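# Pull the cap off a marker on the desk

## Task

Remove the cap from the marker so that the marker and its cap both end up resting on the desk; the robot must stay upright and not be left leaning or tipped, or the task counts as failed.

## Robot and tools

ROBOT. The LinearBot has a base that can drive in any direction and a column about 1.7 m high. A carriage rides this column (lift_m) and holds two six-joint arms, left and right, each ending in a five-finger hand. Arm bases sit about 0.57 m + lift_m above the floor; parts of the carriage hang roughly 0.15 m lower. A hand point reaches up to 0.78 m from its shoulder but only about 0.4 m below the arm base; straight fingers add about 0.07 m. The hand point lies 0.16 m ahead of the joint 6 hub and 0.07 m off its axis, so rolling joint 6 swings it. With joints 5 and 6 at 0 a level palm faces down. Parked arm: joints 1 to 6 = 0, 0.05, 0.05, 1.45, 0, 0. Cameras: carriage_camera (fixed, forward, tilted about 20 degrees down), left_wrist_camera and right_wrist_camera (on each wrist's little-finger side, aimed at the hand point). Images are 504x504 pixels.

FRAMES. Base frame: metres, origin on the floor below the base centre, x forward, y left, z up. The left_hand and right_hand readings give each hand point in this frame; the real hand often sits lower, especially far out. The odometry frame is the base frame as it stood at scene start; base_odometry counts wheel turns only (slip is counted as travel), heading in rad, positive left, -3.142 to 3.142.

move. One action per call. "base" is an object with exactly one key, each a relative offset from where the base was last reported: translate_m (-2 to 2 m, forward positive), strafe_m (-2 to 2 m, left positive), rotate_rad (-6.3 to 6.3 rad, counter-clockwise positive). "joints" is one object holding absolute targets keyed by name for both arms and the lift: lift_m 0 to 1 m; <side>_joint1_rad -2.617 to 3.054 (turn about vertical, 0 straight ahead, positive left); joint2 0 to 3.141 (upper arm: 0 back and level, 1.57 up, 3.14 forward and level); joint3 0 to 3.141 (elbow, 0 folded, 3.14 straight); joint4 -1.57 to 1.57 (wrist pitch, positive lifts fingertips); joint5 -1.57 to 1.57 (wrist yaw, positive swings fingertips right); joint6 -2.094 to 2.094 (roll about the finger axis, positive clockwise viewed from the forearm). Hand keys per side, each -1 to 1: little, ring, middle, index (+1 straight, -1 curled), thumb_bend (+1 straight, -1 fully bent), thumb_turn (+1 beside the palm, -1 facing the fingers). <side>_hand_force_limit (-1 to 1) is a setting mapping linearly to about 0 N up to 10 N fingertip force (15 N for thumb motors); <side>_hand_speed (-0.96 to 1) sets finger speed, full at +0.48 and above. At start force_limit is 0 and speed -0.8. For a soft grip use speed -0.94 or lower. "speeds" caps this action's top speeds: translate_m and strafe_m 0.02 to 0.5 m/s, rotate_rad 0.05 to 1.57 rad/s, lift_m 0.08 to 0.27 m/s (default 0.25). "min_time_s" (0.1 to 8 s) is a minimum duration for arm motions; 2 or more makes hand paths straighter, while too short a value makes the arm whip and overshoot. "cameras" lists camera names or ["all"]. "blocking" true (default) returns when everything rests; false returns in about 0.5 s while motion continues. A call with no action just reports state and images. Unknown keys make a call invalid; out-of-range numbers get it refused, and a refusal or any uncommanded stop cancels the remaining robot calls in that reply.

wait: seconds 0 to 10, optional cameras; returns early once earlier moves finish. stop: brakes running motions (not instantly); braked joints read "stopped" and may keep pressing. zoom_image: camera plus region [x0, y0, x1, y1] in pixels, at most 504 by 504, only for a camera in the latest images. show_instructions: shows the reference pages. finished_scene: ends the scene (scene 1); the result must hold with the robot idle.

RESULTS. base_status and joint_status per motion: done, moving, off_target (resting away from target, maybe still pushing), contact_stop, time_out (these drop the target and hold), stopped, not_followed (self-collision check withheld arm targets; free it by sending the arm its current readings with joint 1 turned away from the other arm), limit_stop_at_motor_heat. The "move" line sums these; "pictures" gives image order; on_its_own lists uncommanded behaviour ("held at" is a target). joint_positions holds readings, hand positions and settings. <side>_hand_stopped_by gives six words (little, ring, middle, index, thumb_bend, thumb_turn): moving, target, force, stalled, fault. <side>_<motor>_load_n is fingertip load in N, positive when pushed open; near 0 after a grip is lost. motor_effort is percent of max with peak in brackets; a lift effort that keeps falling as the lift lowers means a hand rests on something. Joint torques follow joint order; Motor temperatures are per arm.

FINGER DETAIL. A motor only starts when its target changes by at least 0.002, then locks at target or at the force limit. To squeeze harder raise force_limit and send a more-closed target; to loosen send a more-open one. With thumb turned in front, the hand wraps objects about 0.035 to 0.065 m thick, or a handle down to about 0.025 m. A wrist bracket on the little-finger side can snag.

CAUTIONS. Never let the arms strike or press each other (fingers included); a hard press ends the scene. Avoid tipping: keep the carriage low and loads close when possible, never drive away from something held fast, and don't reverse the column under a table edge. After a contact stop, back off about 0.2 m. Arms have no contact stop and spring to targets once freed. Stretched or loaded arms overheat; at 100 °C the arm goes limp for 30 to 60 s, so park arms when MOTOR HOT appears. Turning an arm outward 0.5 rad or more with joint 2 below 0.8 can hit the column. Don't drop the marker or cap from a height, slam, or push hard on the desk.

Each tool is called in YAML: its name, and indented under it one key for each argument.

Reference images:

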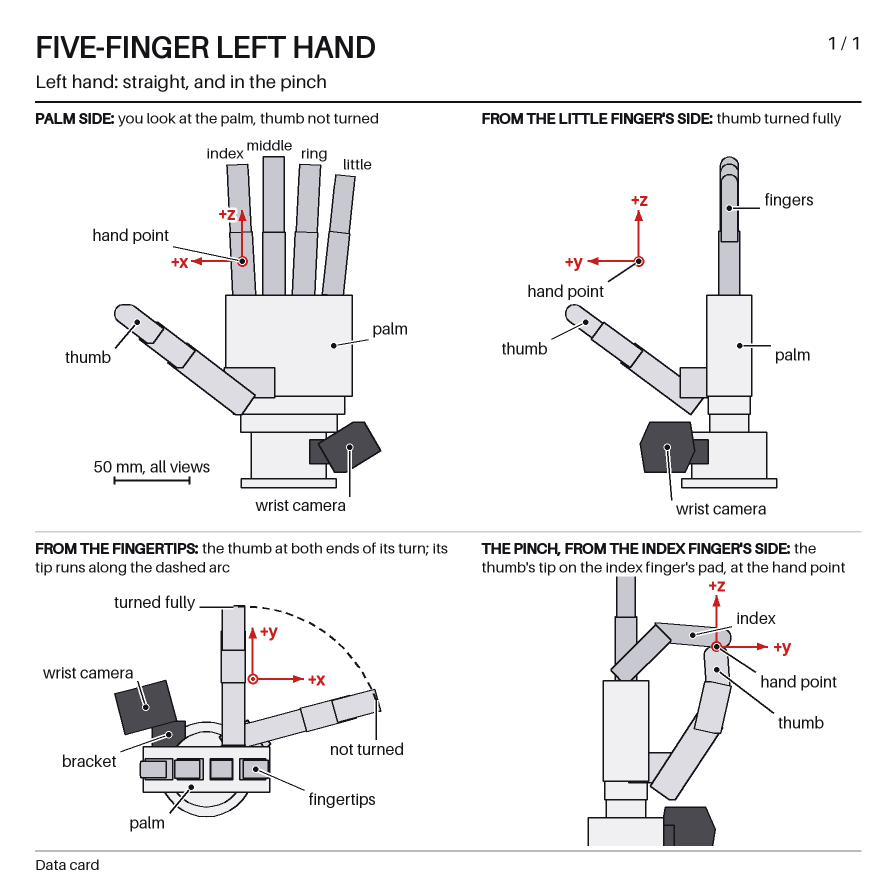

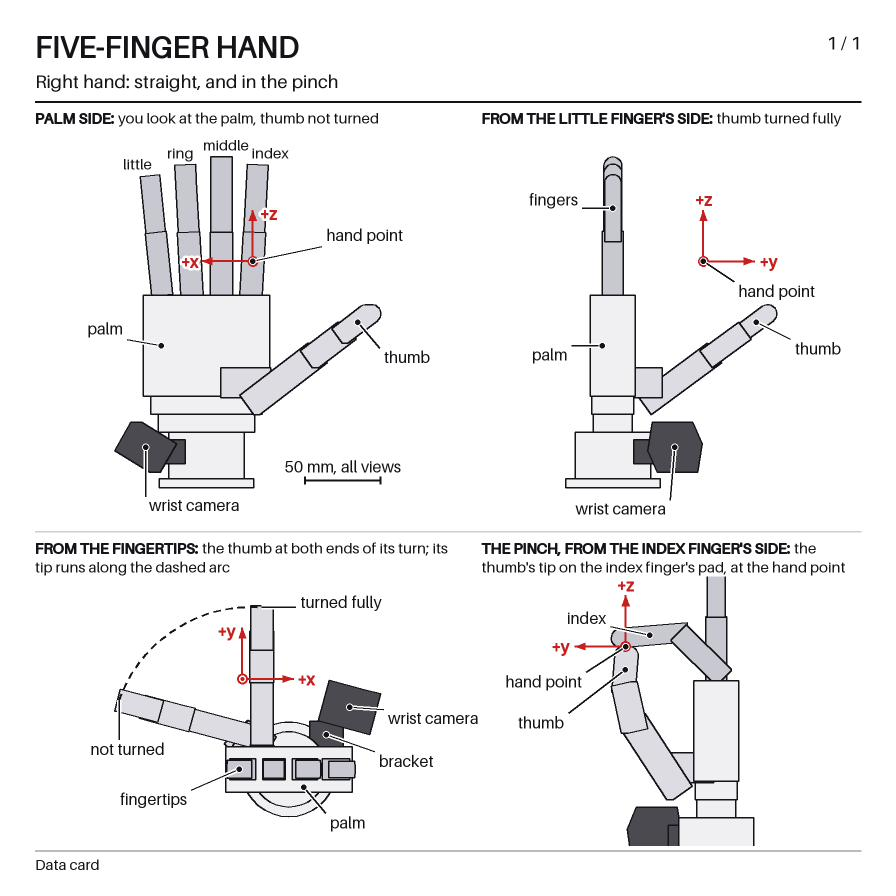

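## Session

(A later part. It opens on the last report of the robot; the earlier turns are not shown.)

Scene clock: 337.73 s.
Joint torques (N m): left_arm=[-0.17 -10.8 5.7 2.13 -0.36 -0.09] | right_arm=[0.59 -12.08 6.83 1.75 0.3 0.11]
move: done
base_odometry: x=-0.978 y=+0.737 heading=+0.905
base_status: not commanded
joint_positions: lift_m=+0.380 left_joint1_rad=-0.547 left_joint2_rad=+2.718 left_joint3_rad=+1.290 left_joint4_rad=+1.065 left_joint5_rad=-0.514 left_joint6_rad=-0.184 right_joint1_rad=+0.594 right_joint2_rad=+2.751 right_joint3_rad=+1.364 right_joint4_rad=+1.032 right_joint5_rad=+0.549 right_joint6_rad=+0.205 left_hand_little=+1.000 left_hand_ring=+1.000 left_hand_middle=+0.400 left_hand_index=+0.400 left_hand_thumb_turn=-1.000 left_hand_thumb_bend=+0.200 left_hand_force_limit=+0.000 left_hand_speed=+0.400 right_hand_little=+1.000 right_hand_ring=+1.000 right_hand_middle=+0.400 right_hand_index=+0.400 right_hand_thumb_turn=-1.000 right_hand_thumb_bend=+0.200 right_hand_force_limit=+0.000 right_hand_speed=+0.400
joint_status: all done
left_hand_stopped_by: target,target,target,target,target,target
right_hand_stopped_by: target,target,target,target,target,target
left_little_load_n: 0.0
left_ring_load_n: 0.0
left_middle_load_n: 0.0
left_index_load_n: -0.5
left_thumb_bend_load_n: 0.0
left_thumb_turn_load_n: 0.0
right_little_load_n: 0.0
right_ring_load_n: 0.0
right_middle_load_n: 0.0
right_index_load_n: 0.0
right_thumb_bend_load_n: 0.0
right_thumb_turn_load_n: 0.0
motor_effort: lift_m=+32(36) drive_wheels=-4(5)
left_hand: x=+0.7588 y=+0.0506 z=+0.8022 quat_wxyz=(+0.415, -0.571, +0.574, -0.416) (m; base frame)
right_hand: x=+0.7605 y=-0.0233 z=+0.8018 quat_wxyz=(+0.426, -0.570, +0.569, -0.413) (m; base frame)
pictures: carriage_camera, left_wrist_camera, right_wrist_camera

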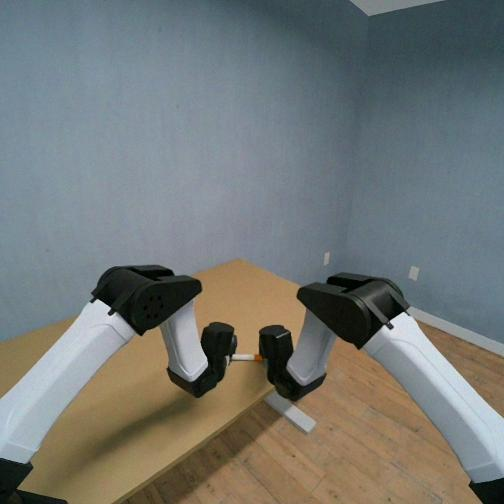

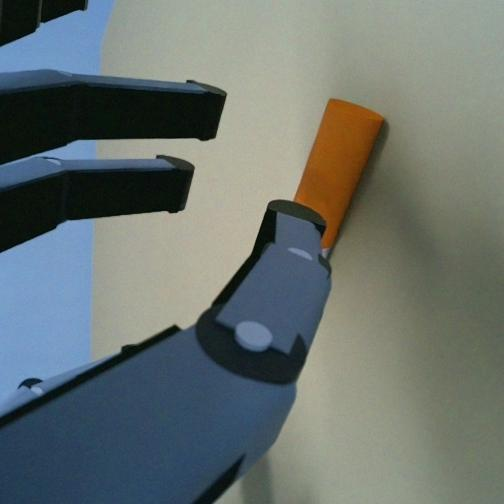

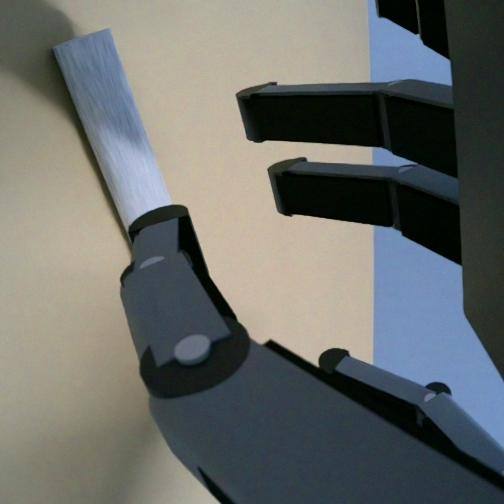

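move:
  joints: {"left_joint1_rad": -0.572, "left_joint2_rad": 2.791, "left_joint3_rad": 1.334, "left_joint4_rad": 1.103, "left_joint5_rad": -0.538, "left_joint6_rad": -0.193, "right_joint1_rad": 0.60, "right_joint2_rad": 2.832, "right_joint3_rad": 1.383, "right_joint4_rad": 1.087, "right_joint5_rad": 0.562, "right_joint6_rad": 0.218}
  min_time_s: 2
  cameras: ["all"]

zoom_image:
  camera: "carriage_camera"
  region: [180, 310, 320, 420]

Scene clock: 376.10 s.
Joint torques (N m): left_arm=[-0.18 -10.81 5.5 2.07 -0.36 -0.09] | right_arm=[0.62 -12.04 6.84 1.76 0.23 0.16]
move: done
base_odometry: x=-0.978 y=+0.737 heading=+0.905
base_status: not commanded
joint_positions: lift_m=+0.380 left_joint1_rad=-0.565 left_joint2_rad=+2.777 left_joint3_rad=+1.319 left_joint4_rad=+1.092 left_joint5_rad=-0.527 left_joint6_rad=-0.186 right_joint1_rad=+0.594 right_joint2_rad=+2.801 right_joint3_rad=+1.364 right_joint4_rad=+1.079 right_joint5_rad=+0.549 right_joint6_rad=+0.205 left_hand_little=+1.000 left_hand_ring=+1.000 left_hand_middle=+0.400 left_hand_index=+0.400 left_hand_thumb_turn=-1.000 left_hand_thumb_bend=+0.200 left_hand_force_limit=+0.000 left_hand_speed=+0.400 right_hand_little=+1.000 right_hand_ring=+1.000 right_hand_middle=+0.400 right_hand_index=+0.400 right_hand_thumb_turn=-1.000 right_hand_thumb_bend=+0.200 right_hand_force_limit=+0.000 right_hand_speed=+0.400
joint_status: all done
left_hand_stopped_by: target,target,target,target,target,target
right_hand_stopped_by: target,target,target,target,target,target
left_little_load_n: 0.0
left_ring_load_n: 0.0
left_middle_load_n: 0.0
left_index_load_n: 0.0
left_thumb_bend_load_n: 0.0
left_thumb_turn_load_n: 0.0
right_little_load_n: 0.0
right_ring_load_n: 0.0
right_middle_load_n: 0.5
right_index_load_n: 0.0
right_thumb_bend_load_n: 0.0
right_thumb_turn_load_n: 0.0
motor_effort: lift_m=+34(35) drive_wheels=-4(4)
left_hand: x=+0.7538 y=+0.0446 z=+0.7848 quat_wxyz=(+0.415, -0.569, +0.575, -0.416) (m; base frame)
right_hand: x=+0.7543 y=-0.0275 z=+0.7837 quat_wxyz=(+0.425, -0.571, +0.569, -0.413) (m; base frame)
pictures: carriage_camera, left_wrist_camera, right_wrist_camera

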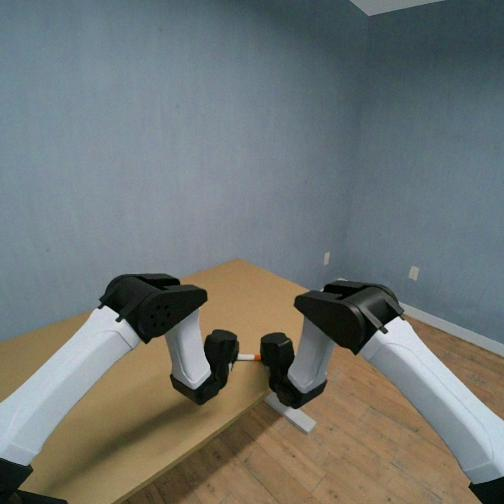

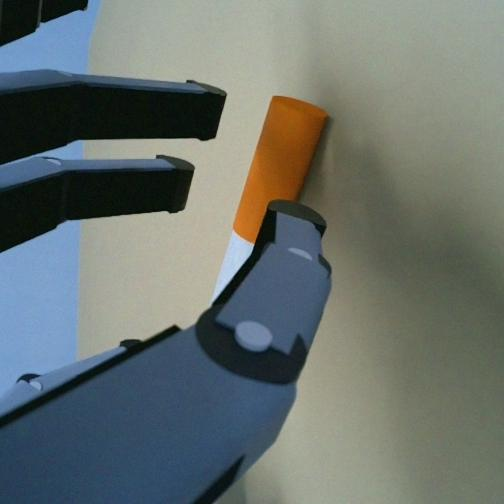

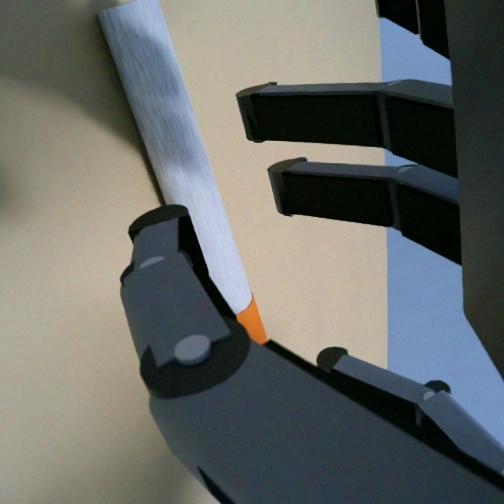

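Scaled by 3.600 from the camera's 504x504 image, which has a finer 720x720 frame.

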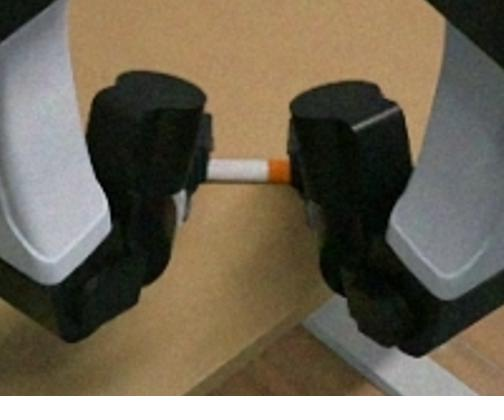

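zoom_image:
  camera: "left_wrist_camera"
  region: [150, 60, 400, 310]

zoom_image:
  camera: "right_wrist_camera"
  region: [80, 100, 380, 400]

zoom_image:
  camera: "carriage_camera"
  region: [210, 320, 290, 400]

Scaled by 2.016 from the camera's 504x504 image, which has a finer 720x720 frame.

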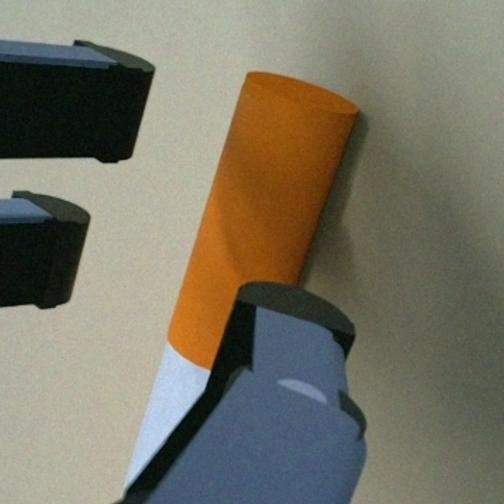

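Scaled by 1.680 from the camera's 504x504 image, which has a finer 720x720 frame.

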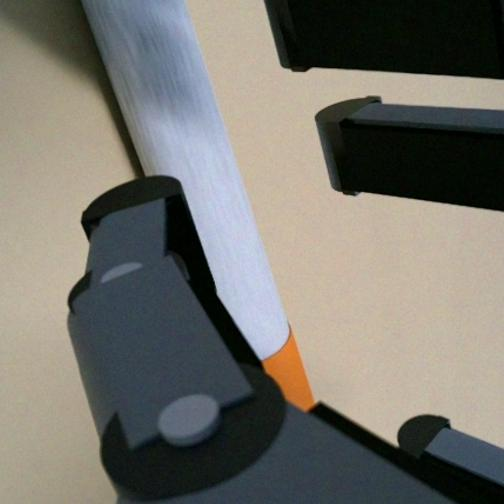

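Scaled by 6.300 from the camera's 504x504 image, which has a finer 720x720 frame.

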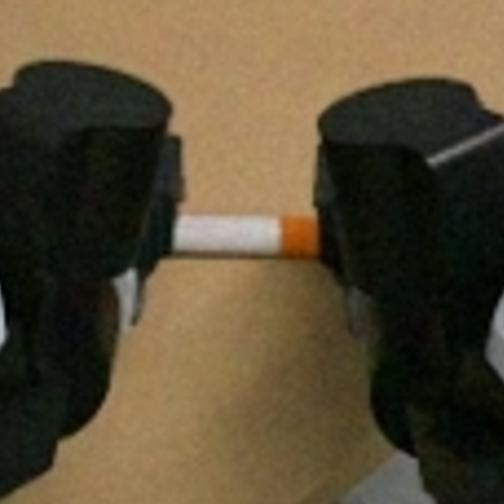

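move:
  joints: {"left_joint1_rad": -0.55, "left_joint2_rad": 2.829, "left_joint3_rad": 1.422, "left_joint4_rad": 1.053, "left_joint5_rad": -0.517, "left_joint6_rad": -0.188, "right_joint1_rad": 0.577, "right_joint2_rad": 2.867, "right_joint3_rad": 1.470, "right_joint4_rad": 1.034, "right_joint5_rad": 0.541, "right_joint6_rad": 0.213}
  min_time_s: 2
  cameras: ["all"]

zoom_image:
  camera: "carriage_camera"
  region: [210, 320, 290, 400]

Scene clock: 414.37 s.
Joint torques (N m): left_arm=[1.09 -11.15 5.86 1.84 -0.14 -0.03] | right_arm=[-0.65 -12.23 6.78 1.51 0.06 0.02]
move: done
base_odometry: x=-0.978 y=+0.737 heading=+0.905
base_status: not commanded
joint_positions: lift_m=+0.380 left_joint1_rad=-0.557 left_joint2_rad=+2.814 left_joint3_rad=+1.406 left_joint4_rad=+1.066 left_joint5_rad=-0.527 left_joint6_rad=-0.186 right_joint1_rad=+0.583 right_joint2_rad=+2.835 right_joint3_rad=+1.454 right_joint4_rad=+1.052 right_joint5_rad=+0.549 right_joint6_rad=+0.205 left_hand_little=+1.000 left_hand_ring=+1.000 left_hand_middle=+0.400 left_hand_index=+0.400 left_hand_thumb_turn=-1.000 left_hand_thumb_bend=+0.200 left_hand_force_limit=+0.000 left_hand_speed=+0.400 right_hand_little=+1.000 right_hand_ring=+1.000 right_hand_middle=+0.400 right_hand_index=+0.400 right_hand_thumb_turn=-1.000 right_hand_thumb_bend=+0.200 right_hand_force_limit=+0.000 right_hand_speed=+0.400
joint_status: all done
left_hand_stopped_by: target,target,target,target,target,target
right_hand_stopped_by: target,target,target,target,target,target
left_little_load_n: 0.0
left_ring_load_n: 0.0
left_middle_load_n: 0.0
left_index_load_n: 0.0
left_thumb_bend_load_n: 0.0
left_thumb_turn_load_n: 0.0
right_little_load_n: 0.0
right_ring_load_n: -0.5
right_middle_load_n: 0.0
right_index_load_n: 0.0
right_thumb_bend_load_n: 0.0
right_thumb_turn_load_n: 0.0
motor_effort: lift_m=+32(34) drive_wheels=-4(5)
left_hand: x=+0.7715 y=+0.0389 z=+0.7856 quat_wxyz=(+0.419, -0.570, +0.566, -0.424) (m; base frame)
right_hand: x=+0.7740 y=-0.0224 z=+0.7876 quat_wxyz=(+0.434, -0.559, +0.570, -0.417) (m; base frame)
pictures: carriage_camera, left_wrist_camera, right_wrist_camera

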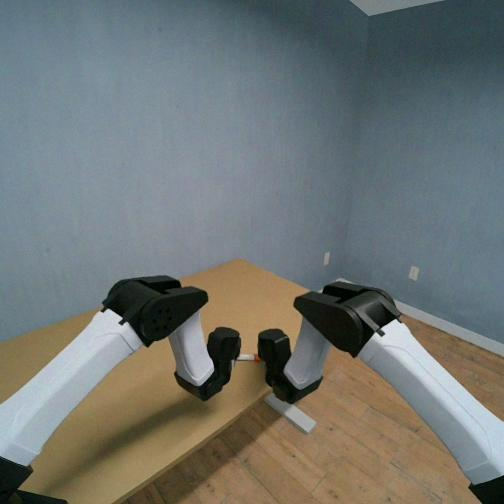

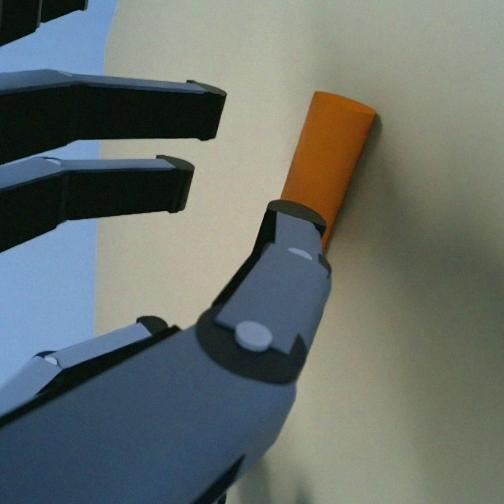

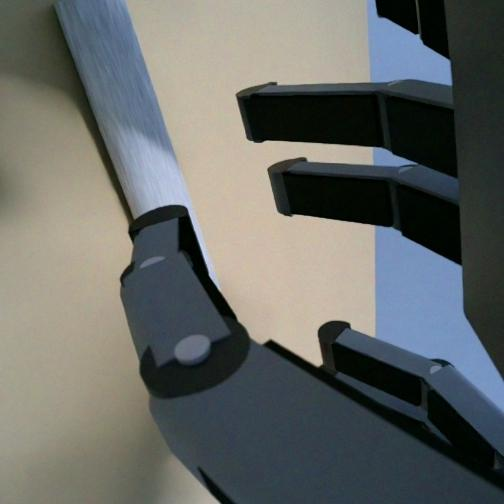

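Scaled by 6.300 from the camera's 504x504 image, which has a finer 720x720 frame.

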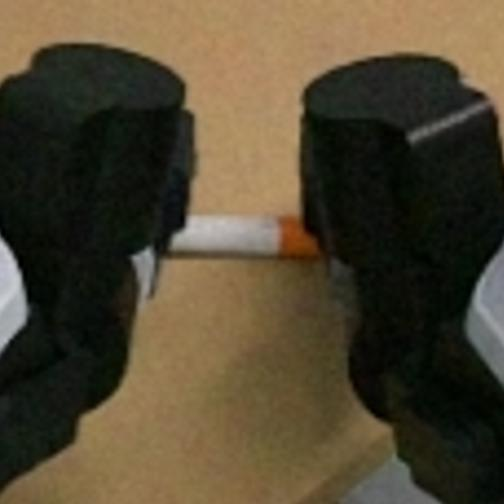

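move:
  joints: {"left_joint1_rad": -0.545, "left_joint2_rad": 2.851, "left_joint3_rad": 1.455, "left_joint4_rad": 1.024, "right_joint1_rad": 0.573, "right_joint2_rad": 2.889, "right_joint3_rad": 1.498, "right_joint4_rad": 1.005}
  min_time_s: 2
  cameras: ["all"]

zoom_image:
  camera: "carriage_camera"
  region: [210, 320, 290, 400]

zoom_image:
  camera: "left_wrist_camera"
  region: [150, 60, 450, 360]

zoom_image:
  camera: "right_wrist_camera"
  region: [80, 60, 380, 360]

Scene clock: 430.37 s.
Joint torques (N m): left_arm=[1.24 -11.22 5.93 1.81 -0.15 -0.03] | right_arm=[-0.43 -12.44 6.97 1.52 0.03 0.05]
move: done
base_odometry: x=-0.978 y=+0.737 heading=+0.905
base_status: not commanded
joint_positions: lift_m=+0.380 left_joint1_rad=-0.553 left_joint2_rad=+2.836 left_joint3_rad=+1.439 left_joint4_rad=+1.036 left_joint5_rad=-0.527 left_joint6_rad=-0.186 right_joint1_rad=+0.579 right_joint2_rad=+2.857 right_joint3_rad=+1.483 right_joint4_rad=+1.023 right_joint5_rad=+0.549 right_joint6_rad=+0.205 left_hand_little=+1.000 left_hand_ring=+1.000 left_hand_middle=+0.400 left_hand_index=+0.400 left_hand_thumb_turn=-1.000 left_hand_thumb_bend=+0.200 left_hand_force_limit=+0.000 left_hand_speed=+0.400 right_hand_little=+1.000 right_hand_ring=+1.000 right_hand_middle=+0.400 right_hand_index=+0.400 right_hand_thumb_turn=-1.000 right_hand_thumb_bend=+0.200 right_hand_force_limit=+0.000 right_hand_speed=+0.400
joint_status: all done
left_hand_stopped_by: target,target,target,target,target,target
right_hand_stopped_by: target,target,target,target,target,target
left_little_load_n: 0.5
left_ring_load_n: 0.0
left_middle_load_n: -0.5
left_index_load_n: 0.0
left_thumb_bend_load_n: 0.0
left_thumb_turn_load_n: 0.0
right_little_load_n: 0.0
right_ring_load_n: 0.0
right_middle_load_n: 0.0
right_index_load_n: 0.0
right_thumb_bend_load_n: 0.5
right_thumb_turn_load_n: 0.0
motor_effort: lift_m=+33(35) drive_wheels=-4(5)
left_hand: x=+0.7738 y=+0.0401 z=+0.7770 quat_wxyz=(+0.418, -0.572, +0.571, -0.416) (m; base frame)
right_hand: x=+0.7751 y=-0.0247 z=+0.7773 quat_wxyz=(+0.424, -0.565, +0.573, -0.417) (m; base frame)
pictures: carriage_camera, left_wrist_camera, right_wrist_camera

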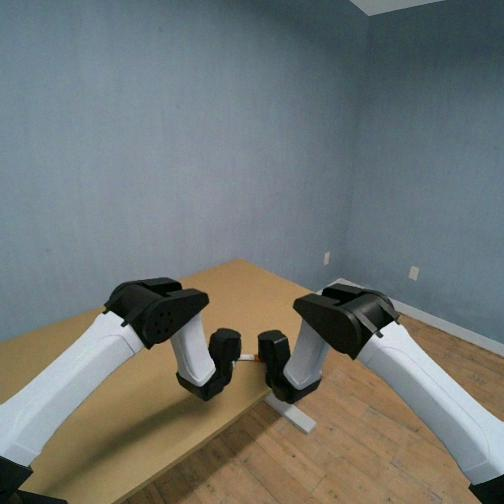

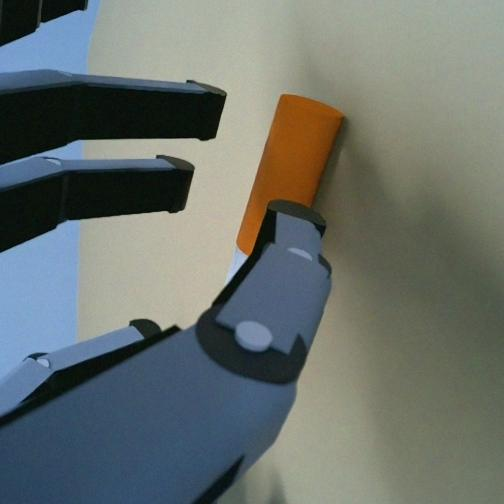

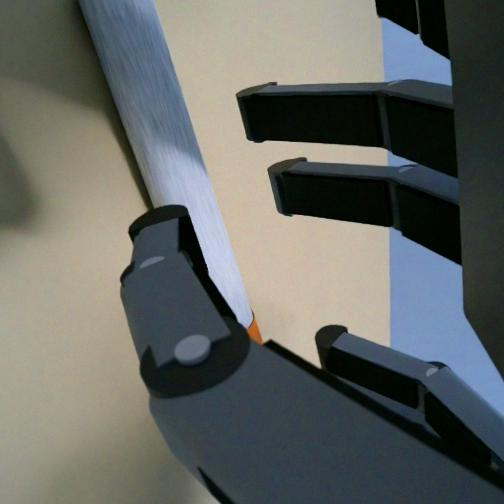

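Scaled by 6.300 from the camera's 504x504 image, which has a finer 720x720 frame.

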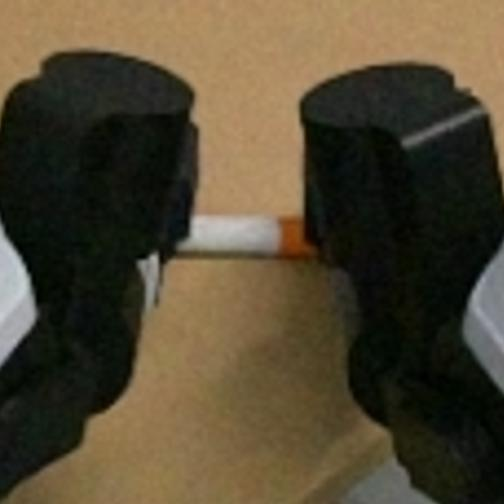

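Scaled by 1.680 from the camera's 504x504 image, which has a finer 720x720 frame.

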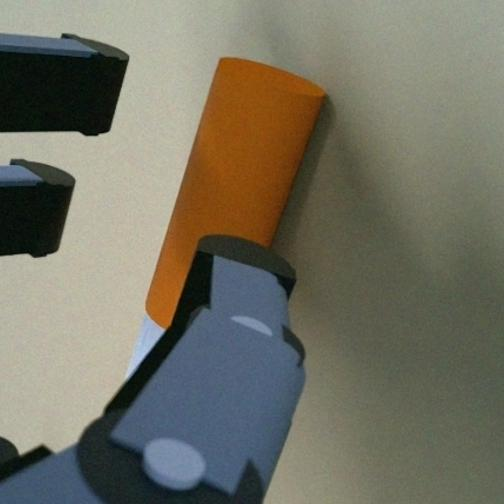

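Scaled by 1.680 from the camera's 504x504 image, which has a finer 720x720 frame.

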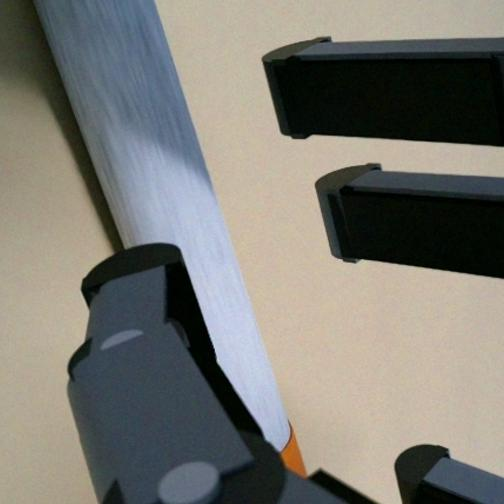

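move:
  joints: {"left_joint1_rad": -0.539, "left_joint2_rad": 2.870, "left_joint3_rad": 1.4905, "left_joint4_rad": 1.008, "right_joint1_rad": 0.567, "right_joint2_rad": 2.908, "right_joint3_rad": 1.531, "right_joint4_rad": 0.990}
  min_time_s: 2
  cameras: ["left_wrist_camera", "right_wrist_camera"]

move:
  joints: {"left_hand_speed": -0.92, "right_hand_speed": -0.92, "left_hand_force_limit": -0.6, "right_hand_force_limit": -0.6, "left_hand_index": 0.1, "left_hand_middle": 0.1, "right_hand_index": 0.1, "right_hand_middle": 0.1}
  cameras: ["all"]

Scene clock: 448.47 s.
Joint torques (N m): left_arm=[1.13 -11.34 6.04 1.83 -0.15 -0.04] | right_arm=[-0.5 -12.64 7.23 1.52 0.09 0.08]
move: done
base_odometry: x=-0.978 y=+0.737 heading=+0.905
base_status: not commanded
joint_positions: lift_m=+0.380 left_joint1_rad=-0.546 left_joint2_rad=+2.856 left_joint3_rad=+1.475 left_joint4_rad=+1.021 left_joint5_rad=-0.527 left_joint6_rad=-0.186 right_joint1_rad=+0.573 right_joint2_rad=+2.876 right_joint3_rad=+1.515 right_joint4_rad=+1.008 right_joint5_rad=+0.549 right_joint6_rad=+0.205 left_hand_little=+1.000 left_hand_ring=+1.000 left_hand_middle=+0.400 left_hand_index=+0.400 left_hand_thumb_turn=-1.000 left_hand_thumb_bend=+0.200 left_hand_force_limit=+0.000 left_hand_speed=+0.400 right_hand_little=+1.000 right_hand_ring=+1.000 right_hand_middle=+0.400 right_hand_index=+0.400 right_hand_thumb_turn=-1.000 right_hand_thumb_bend=+0.200 right_hand_force_limit=+0.000 right_hand_speed=+0.400
joint_status: all done
left_hand_stopped_by: target,target,target,target,target,target
right_hand_stopped_by: target,target,target,target,target,target
left_little_load_n: 0.0
left_ring_load_n: 0.0
left_middle_load_n: 0.0
left_index_load_n: 0.0
left_thumb_bend_load_n: 0.0
left_thumb_turn_load_n: 0.0
right_little_load_n: 0.0
right_ring_load_n: 0.0
right_middle_load_n: 0.0
right_index_load_n: 0.0
right_thumb_bend_load_n: 0.0
right_thumb_turn_load_n: 0.0
motor_effort: lift_m=+34(34) drive_wheels=-4(5)
left_hand: x=+0.7802 y=+0.0409 z=+0.7739 quat_wxyz=(+0.419, -0.574, +0.569, -0.415) (m; base frame)
right_hand: x=+0.7805 y=-0.0256 z=+0.7739 quat_wxyz=(+0.422, -0.563, +0.575, -0.418) (m; base frame)
pictures: left_wrist_camera, right_wrist_camera

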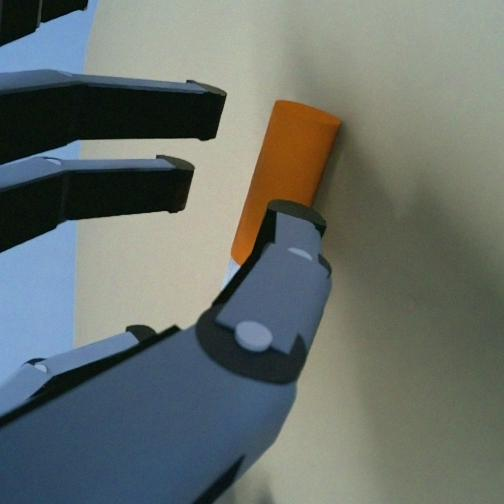

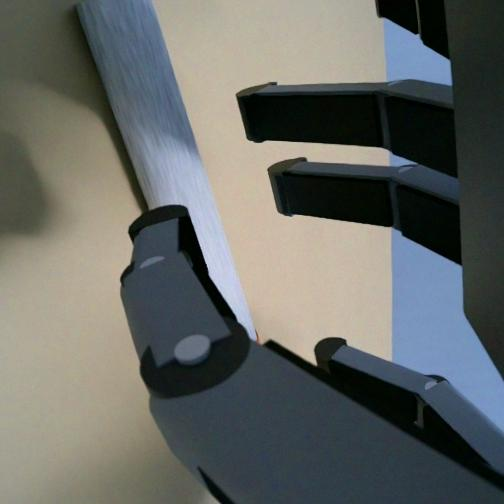

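Scene clock: 450.30 s.
Joint torques (N m): left_arm=[1.14 -11.33 6.04 1.83 -0.14 -0.03] | right_arm=[-0.62 -12.53 6.87 1.53 0.07 0.11]
move: done
base_odometry: x=-0.978 y=+0.737 heading=+0.905
base_status: not commanded
joint_positions: lift_m=+0.380 left_joint1_rad=-0.546 left_joint2_rad=+2.856 left_joint3_rad=+1.475 left_joint4_rad=+1.020 left_joint5_rad=-0.527 left_joint6_rad=-0.186 right_joint1_rad=+0.573 right_joint2_rad=+2.876 right_joint3_rad=+1.515 right_joint4_rad=+1.007 right_joint5_rad=+0.549 right_joint6_rad=+0.205 left_hand_little=+1.000 left_hand_ring=+1.000 left_hand_middle=+0.100 left_hand_index=+0.100 left_hand_thumb_turn=-1.000 left_hand_thumb_bend=+0.200 left_hand_force_limit=-0.600 left_hand_speed=-0.920 right_hand_little=+1.000 right_hand_ring=+1.000 right_hand_middle=+0.100 right_hand_index=+0.100 right_hand_thumb_turn=-1.000 right_hand_thumb_bend=+0.200 right_hand_force_limit=-0.600 right_hand_speed=-0.920
joint_status: all done
left_hand_stopped_by: target,target,target,target,target,target
right_hand_stopped_by: target,target,target,target,target,target
left_little_load_n: 0.0
left_ring_load_n: -0.5
left_middle_load_n: 0.0
left_index_load_n: 0.0
left_thumb_bend_load_n: 0.0
left_thumb_turn_load_n: 0.0
right_little_load_n: 0.0
right_ring_load_n: 0.0
right_middle_load_n: 0.0
right_index_load_n: 0.0
right_thumb_bend_load_n: 0.0
right_thumb_turn_load_n: 0.0
motor_effort: lift_m=+32(34) drive_wheels=-4(5)
left_hand: x=+0.7802 y=+0.0410 z=+0.7738 quat_wxyz=(+0.419, -0.574, +0.569, -0.414) (m; base frame)
right_hand: x=+0.7805 y=-0.0256 z=+0.7738 quat_wxyz=(+0.422, -0.563, +0.575, -0.418) (m; base frame)
pictures: carriage_camera, left_wrist_camera, right_wrist_camera

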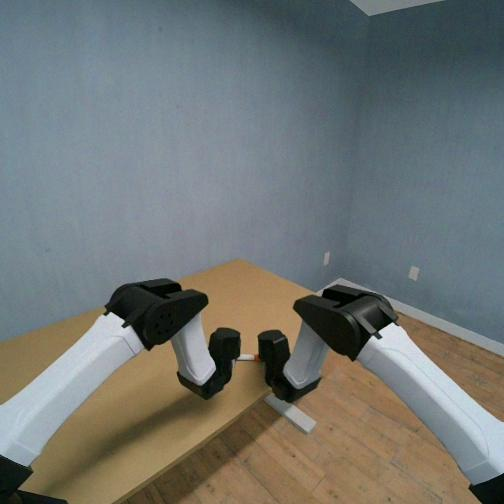

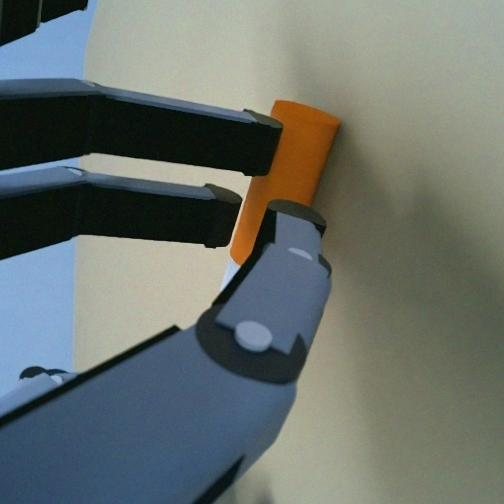

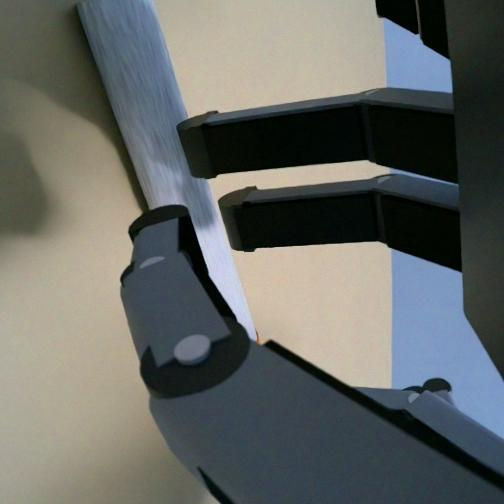

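move:
  joints: {"left_hand_index": -0.02, "left_hand_middle": -0.02, "right_hand_index": -0.02, "right_hand_middle": -0.02}
  cameras: ["left_wrist_camera", "right_wrist_camera"]

Scene clock: 455.37 s.
Joint torques (N m): left_arm=[1.1 -11.34 6.04 1.83 -0.15 -0.03] | right_arm=[-0.35 -12.53 7.02 1.51 0.05 0.06]
move: done
base_odometry: x=-0.978 y=+0.737 heading=+0.905
base_status: not commanded
joint_positions: lift_m=+0.380 left_joint1_rad=-0.546 left_joint2_rad=+2.856 left_joint3_rad=+1.475 left_joint4_rad=+1.020 left_joint5_rad=-0.527 left_joint6_rad=-0.186 right_joint1_rad=+0.573 right_joint2_rad=+2.876 right_joint3_rad=+1.515 right_joint4_rad=+1.007 right_joint5_rad=+0.549 right_joint6_rad=+0.205 left_hand_little=+1.000 left_hand_ring=+1.000 left_hand_middle=-0.020 left_hand_index=-0.020 left_hand_thumb_turn=-1.000 left_hand_thumb_bend=+0.200 left_hand_force_limit=-0.600 left_hand_speed=-0.920 right_hand_little=+1.000 right_hand_ring=+1.000 right_hand_middle=-0.020 right_hand_index=-0.020 right_hand_thumb_turn=-1.000 right_hand_thumb_bend=+0.200 right_hand_force_limit=-0.600 right_hand_speed=-0.920
joint_status: all done
left_hand_stopped_by: target,target,target,target,target,target
right_hand_stopped_by: target,target,target,target,target,target
left_little_load_n: 0.0
left_ring_load_n: 0.0
left_middle_load_n: 0.0
left_index_load_n: 0.0
left_thumb_bend_load_n: 0.0
left_thumb_turn_load_n: 0.0
right_little_load_n: 0.0
right_ring_load_n: 0.0
right_middle_load_n: 0.0
right_index_load_n: 0.0
right_thumb_bend_load_n: 0.0
right_thumb_turn_load_n: 0.0
motor_effort: lift_m=+33(35) drive_wheels=-3(5)
left_hand: x=+0.7801 y=+0.0410 z=+0.7737 quat_wxyz=(+0.419, -0.574, +0.569, -0.414) (m; base frame)
right_hand: x=+0.7805 y=-0.0256 z=+0.7738 quat_wxyz=(+0.422, -0.563, +0.575, -0.418) (m; base frame)
pictures: left_wrist_camera, right_wrist_camera

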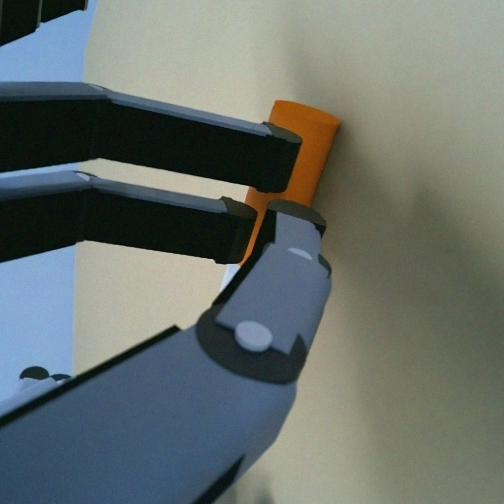

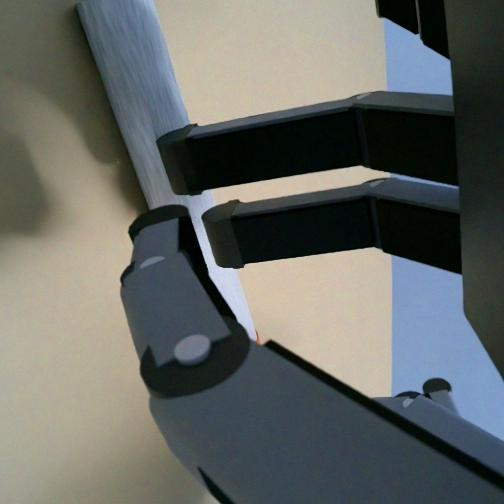

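move:
  joints: {"left_hand_speed": 0.2, "right_hand_speed": 0.2, "left_hand_index": 0.4, "left_hand_middle": 0.4, "right_hand_index": 0.4, "right_hand_middle": 0.4}

move:
  joints: {"left_joint1_rad": -0.512, "left_joint2_rad": 2.915, "left_joint3_rad": 1.617, "left_joint4_rad": 0.929, "left_joint5_rad": -0.483, "left_joint6_rad": -0.175, "right_joint1_rad": 0.538, "right_joint2_rad": 2.952, "right_joint3_rad": 1.655, "right_joint4_rad": 0.909, "right_joint5_rad": 0.511, "right_joint6_rad": 0.187}
  min_time_s: 2.5
  cameras: ["all"]

zoom_image:
  camera: "carriage_camera"
  region: [210, 320, 290, 400]

Scene clock: 500.23 s.
Joint torques (N m): left_arm=[1.13 -11.36 6.02 1.85 -0.16 -0.04] | right_arm=[-0.61 -12.62 6.87 1.49 0.04 0.12]
move: done
base_odometry: x=-0.978 y=+0.737 heading=+0.905
base_status: not commanded
joint_positions: lift_m=+0.380 left_joint1_rad=-0.546 left_joint2_rad=+2.856 left_joint3_rad=+1.475 left_joint4_rad=+1.019 left_joint5_rad=-0.527 left_joint6_rad=-0.186 right_joint1_rad=+0.573 right_joint2_rad=+2.876 right_joint3_rad=+1.515 right_joint4_rad=+1.007 right_joint5_rad=+0.549 right_joint6_rad=+0.205 left_hand_little=+1.000 left_hand_ring=+1.000 left_hand_middle=+0.400 left_hand_index=+0.400 left_hand_thumb_turn=-1.000 left_hand_thumb_bend=+0.200 left_hand_force_limit=-0.600 left_hand_speed=+0.200 right_hand_little=+1.000 right_hand_ring=+1.000 right_hand_middle=+0.400 right_hand_index=+0.400 right_hand_thumb_turn=-1.000 right_hand_thumb_bend=+0.200 right_hand_force_limit=-0.600 right_hand_speed=+0.200
joint_status: all done
left_hand_stopped_by: target,target,target,target,target,target
right_hand_stopped_by: target,target,target,target,target,target
left_little_load_n: 0.0
left_ring_load_n: 0.0
left_middle_load_n: 0.0
left_index_load_n: 0.0
left_thumb_bend_load_n: 0.0
left_thumb_turn_load_n: 0.0
right_little_load_n: 0.0
right_ring_load_n: 0.0
right_middle_load_n: 0.0
right_index_load_n: -0.5
right_thumb_bend_load_n: 0.0
right_thumb_turn_load_n: 0.0
motor_effort: lift_m=+33(35) drive_wheels=-4(4)
left_hand: x=+0.7800 y=+0.0410 z=+0.7735 quat_wxyz=(+0.419, -0.574, +0.569, -0.414) (m; base frame)
right_hand: x=+0.7804 y=-0.0257 z=+0.7736 quat_wxyz=(+0.422, -0.563, +0.575, -0.418) (m; base frame)
pictures: none

Scene clock: 503.03 s.
Joint torques (N m): left_arm=[1.11 -11.79 6.58 1.84 -0.13 0.05] | right_arm=[-0.59 -12.74 7.66 1.52 -0.03 -0.09]
move: done
base_odometry: x=-0.978 y=+0.737 heading=+0.905
base_status: not commanded
joint_positions: lift_m=+0.380 left_joint1_rad=-0.519 left_joint2_rad=+2.900 left_joint3_rad=+1.599 left_joint4_rad=+0.942 left_joint5_rad=-0.494 left_joint6_rad=-0.181 right_joint1_rad=+0.544 right_joint2_rad=+2.918 right_joint3_rad=+1.638 right_joint4_rad=+0.927 right_joint5_rad=+0.526 right_joint6_rad=+0.200 left_hand_little=+1.000 left_hand_ring=+1.000 left_hand_middle=+0.400 left_hand_index=+0.400 left_hand_thumb_turn=-1.000 left_hand_thumb_bend=+0.200 left_hand_force_limit=-0.600 left_hand_speed=+0.200 right_hand_little=+1.000 right_hand_ring=+1.000 right_hand_middle=+0.400 right_hand_index=+0.400 right_hand_thumb_turn=-1.000 right_hand_thumb_bend=+0.200 right_hand_force_limit=-0.600 right_hand_speed=+0.200
joint_status: all done
left_hand_stopped_by: target,target,target,target,target,target
right_hand_stopped_by: target,target,target,target,target,target
left_little_load_n: 0.0
left_ring_load_n: 0.0
left_middle_load_n: 0.0
left_index_load_n: 0.0
left_thumb_bend_load_n: 0.0
left_thumb_turn_load_n: 0.0
right_little_load_n: 0.0
right_ring_load_n: -0.5
right_middle_load_n: -0.5
right_index_load_n: 0.0
right_thumb_bend_load_n: 0.0
right_thumb_turn_load_n: 0.0
motor_effort: lift_m=+33(36) drive_wheels=-3(5)
left_hand: x=+0.8041 y=+0.0393 z=+0.7713 quat_wxyz=(+0.415, -0.574, +0.570, -0.416) (m; base frame)
right_hand: x=+0.8044 y=-0.0268 z=+0.7715 quat_wxyz=(+0.420, -0.562, +0.578, -0.417) (m; base frame)
pictures: carriage_camera, left_wrist_camera, right_wrist_camera

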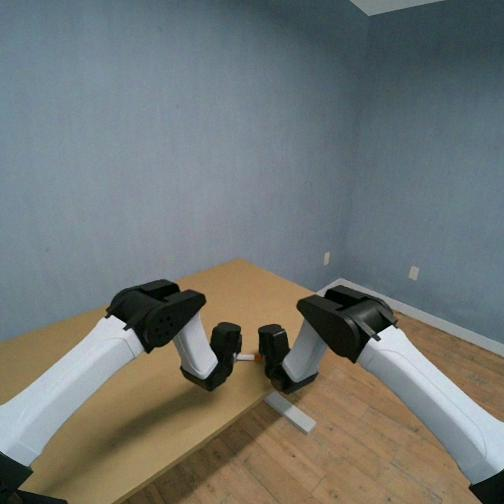

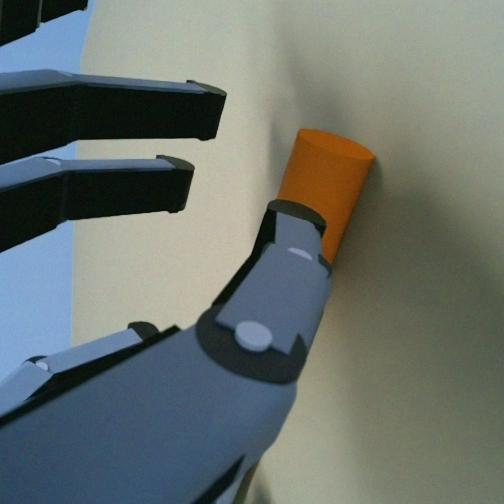

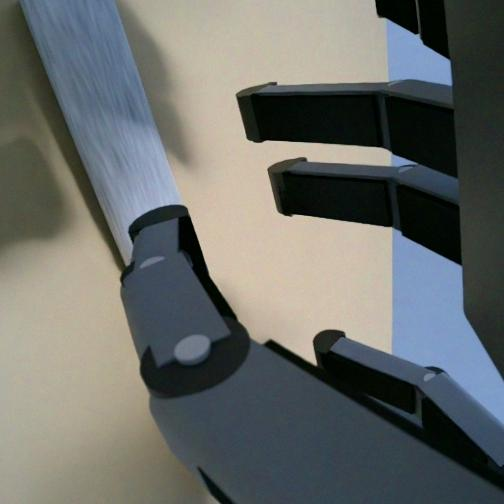

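Scaled by 6.300 from the camera's 504x504 image, which has a finer 720x720 frame.

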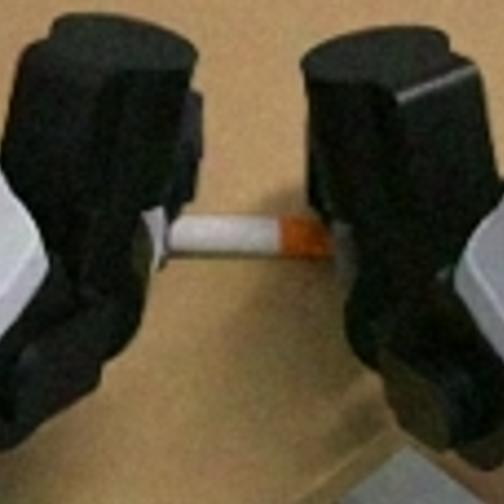

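move:
  joints: {"left_joint1_rad": -0.532, "left_joint2_rad": 2.948, "left_joint3_rad": 1.597, "left_joint4_rad": 1.002, "left_joint5_rad": -0.509, "right_joint1_rad": 0.561, "right_joint2_rad": 2.987, "right_joint3_rad": 1.640, "right_joint4_rad": 0.979}
  min_time_s: 2.5
  cameras: ["all"]

zoom_image:
  camera: "carriage_camera"
  region: [210, 320, 290, 400]

Scene clock: 529.20 s.
Joint torques (N m): left_arm=[-0.31 -11.71 4.63 2.08 -0.35 0.05] | right_arm=[0.66 -12.96 5.83 1.81 -0.01 -0.13]
Motor temperatures (°C): left_arm=[25 45 41 37 24 27] | right_arm=[26 56 41 43 25 25]
move: done
base_odometry: x=-0.978 y=+0.737 heading=+0.905
base_status: not commanded
joint_positions: lift_m=+0.380 left_joint1_rad=-0.523 left_joint2_rad=+2.933 left_joint3_rad=+1.599 left_joint4_rad=+0.991 left_joint5_rad=-0.498 left_joint6_rad=-0.181 right_joint1_rad=+0.555 right_joint2_rad=+2.954 right_joint3_rad=+1.638 right_joint4_rad=+0.971 right_joint5_rad=+0.525 right_joint6_rad=+0.200 left_hand_little=+1.000 left_hand_ring=+1.000 left_hand_middle=+0.400 left_hand_index=+0.400 left_hand_thumb_turn=-1.000 left_hand_thumb_bend=+0.200 left_hand_force_limit=-0.600 left_hand_speed=+0.200 right_hand_little=+1.000 right_hand_ring=+1.000 right_hand_middle=+0.400 right_hand_index=+0.400 right_hand_thumb_turn=-1.000 right_hand_thumb_bend=+0.200 right_hand_force_limit=-0.600 right_hand_speed=+0.200
joint_status: all done
left_hand_stopped_by: target,target,target,target,target,target
right_hand_stopped_by: target,target,target,target,target,target
left_little_load_n: 0.0
left_ring_load_n: 0.0
left_middle_load_n: 0.0
left_index_load_n: 0.0
left_thumb_bend_load_n: 0.0
left_thumb_turn_load_n: 0.0
right_little_load_n: 0.0
right_ring_load_n: 0.0
right_middle_load_n: 0.0
right_index_load_n: 0.0
right_thumb_bend_load_n: 0.0
right_thumb_turn_load_n: 0.0
motor_effort: lift_m=+32(35) drive_wheels=-4(5)
left_hand: x=+0.8005 y=+0.0395 z=+0.7625 quat_wxyz=(+0.417, -0.573, +0.565, -0.422) (m; base frame)
right_hand: x=+0.7974 y=-0.0231 z=+0.7598 quat_wxyz=(+0.426, -0.563, +0.574, -0.415) (m; base frame)
pictures: carriage_camera, left_wrist_camera, right_wrist_camera

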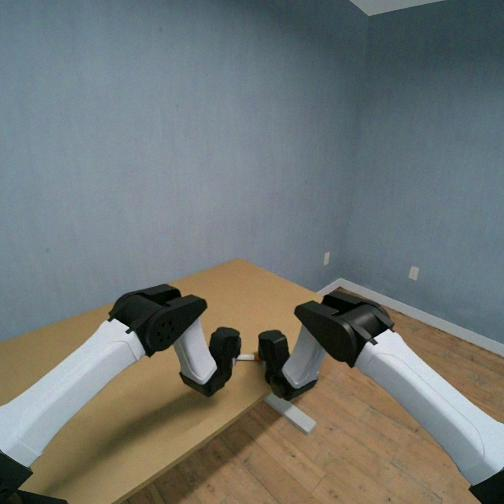

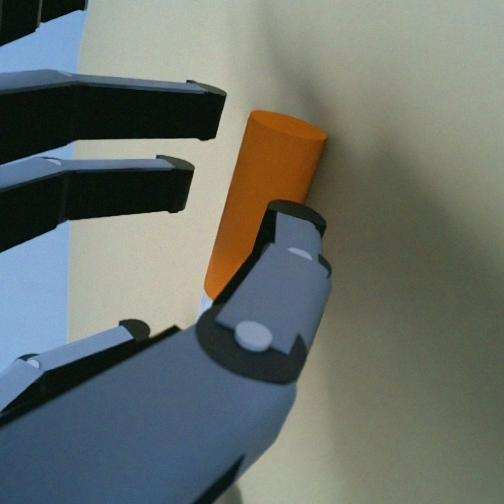

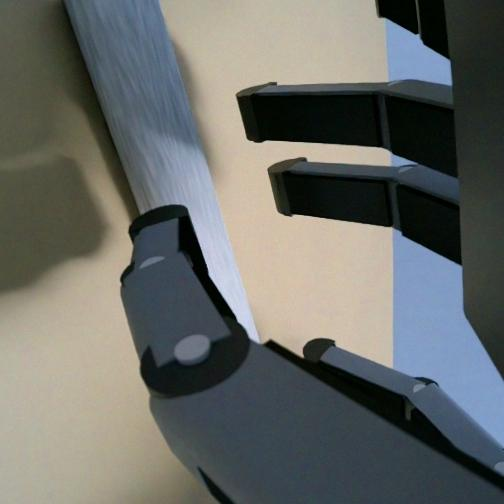

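Scaled by 6.300 from the camera's 504x504 image, which has a finer 720x720 frame.

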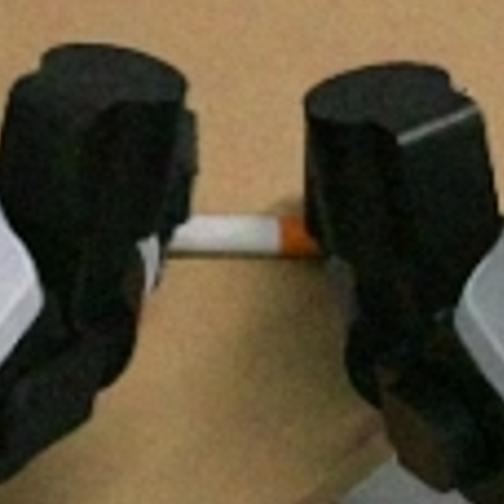

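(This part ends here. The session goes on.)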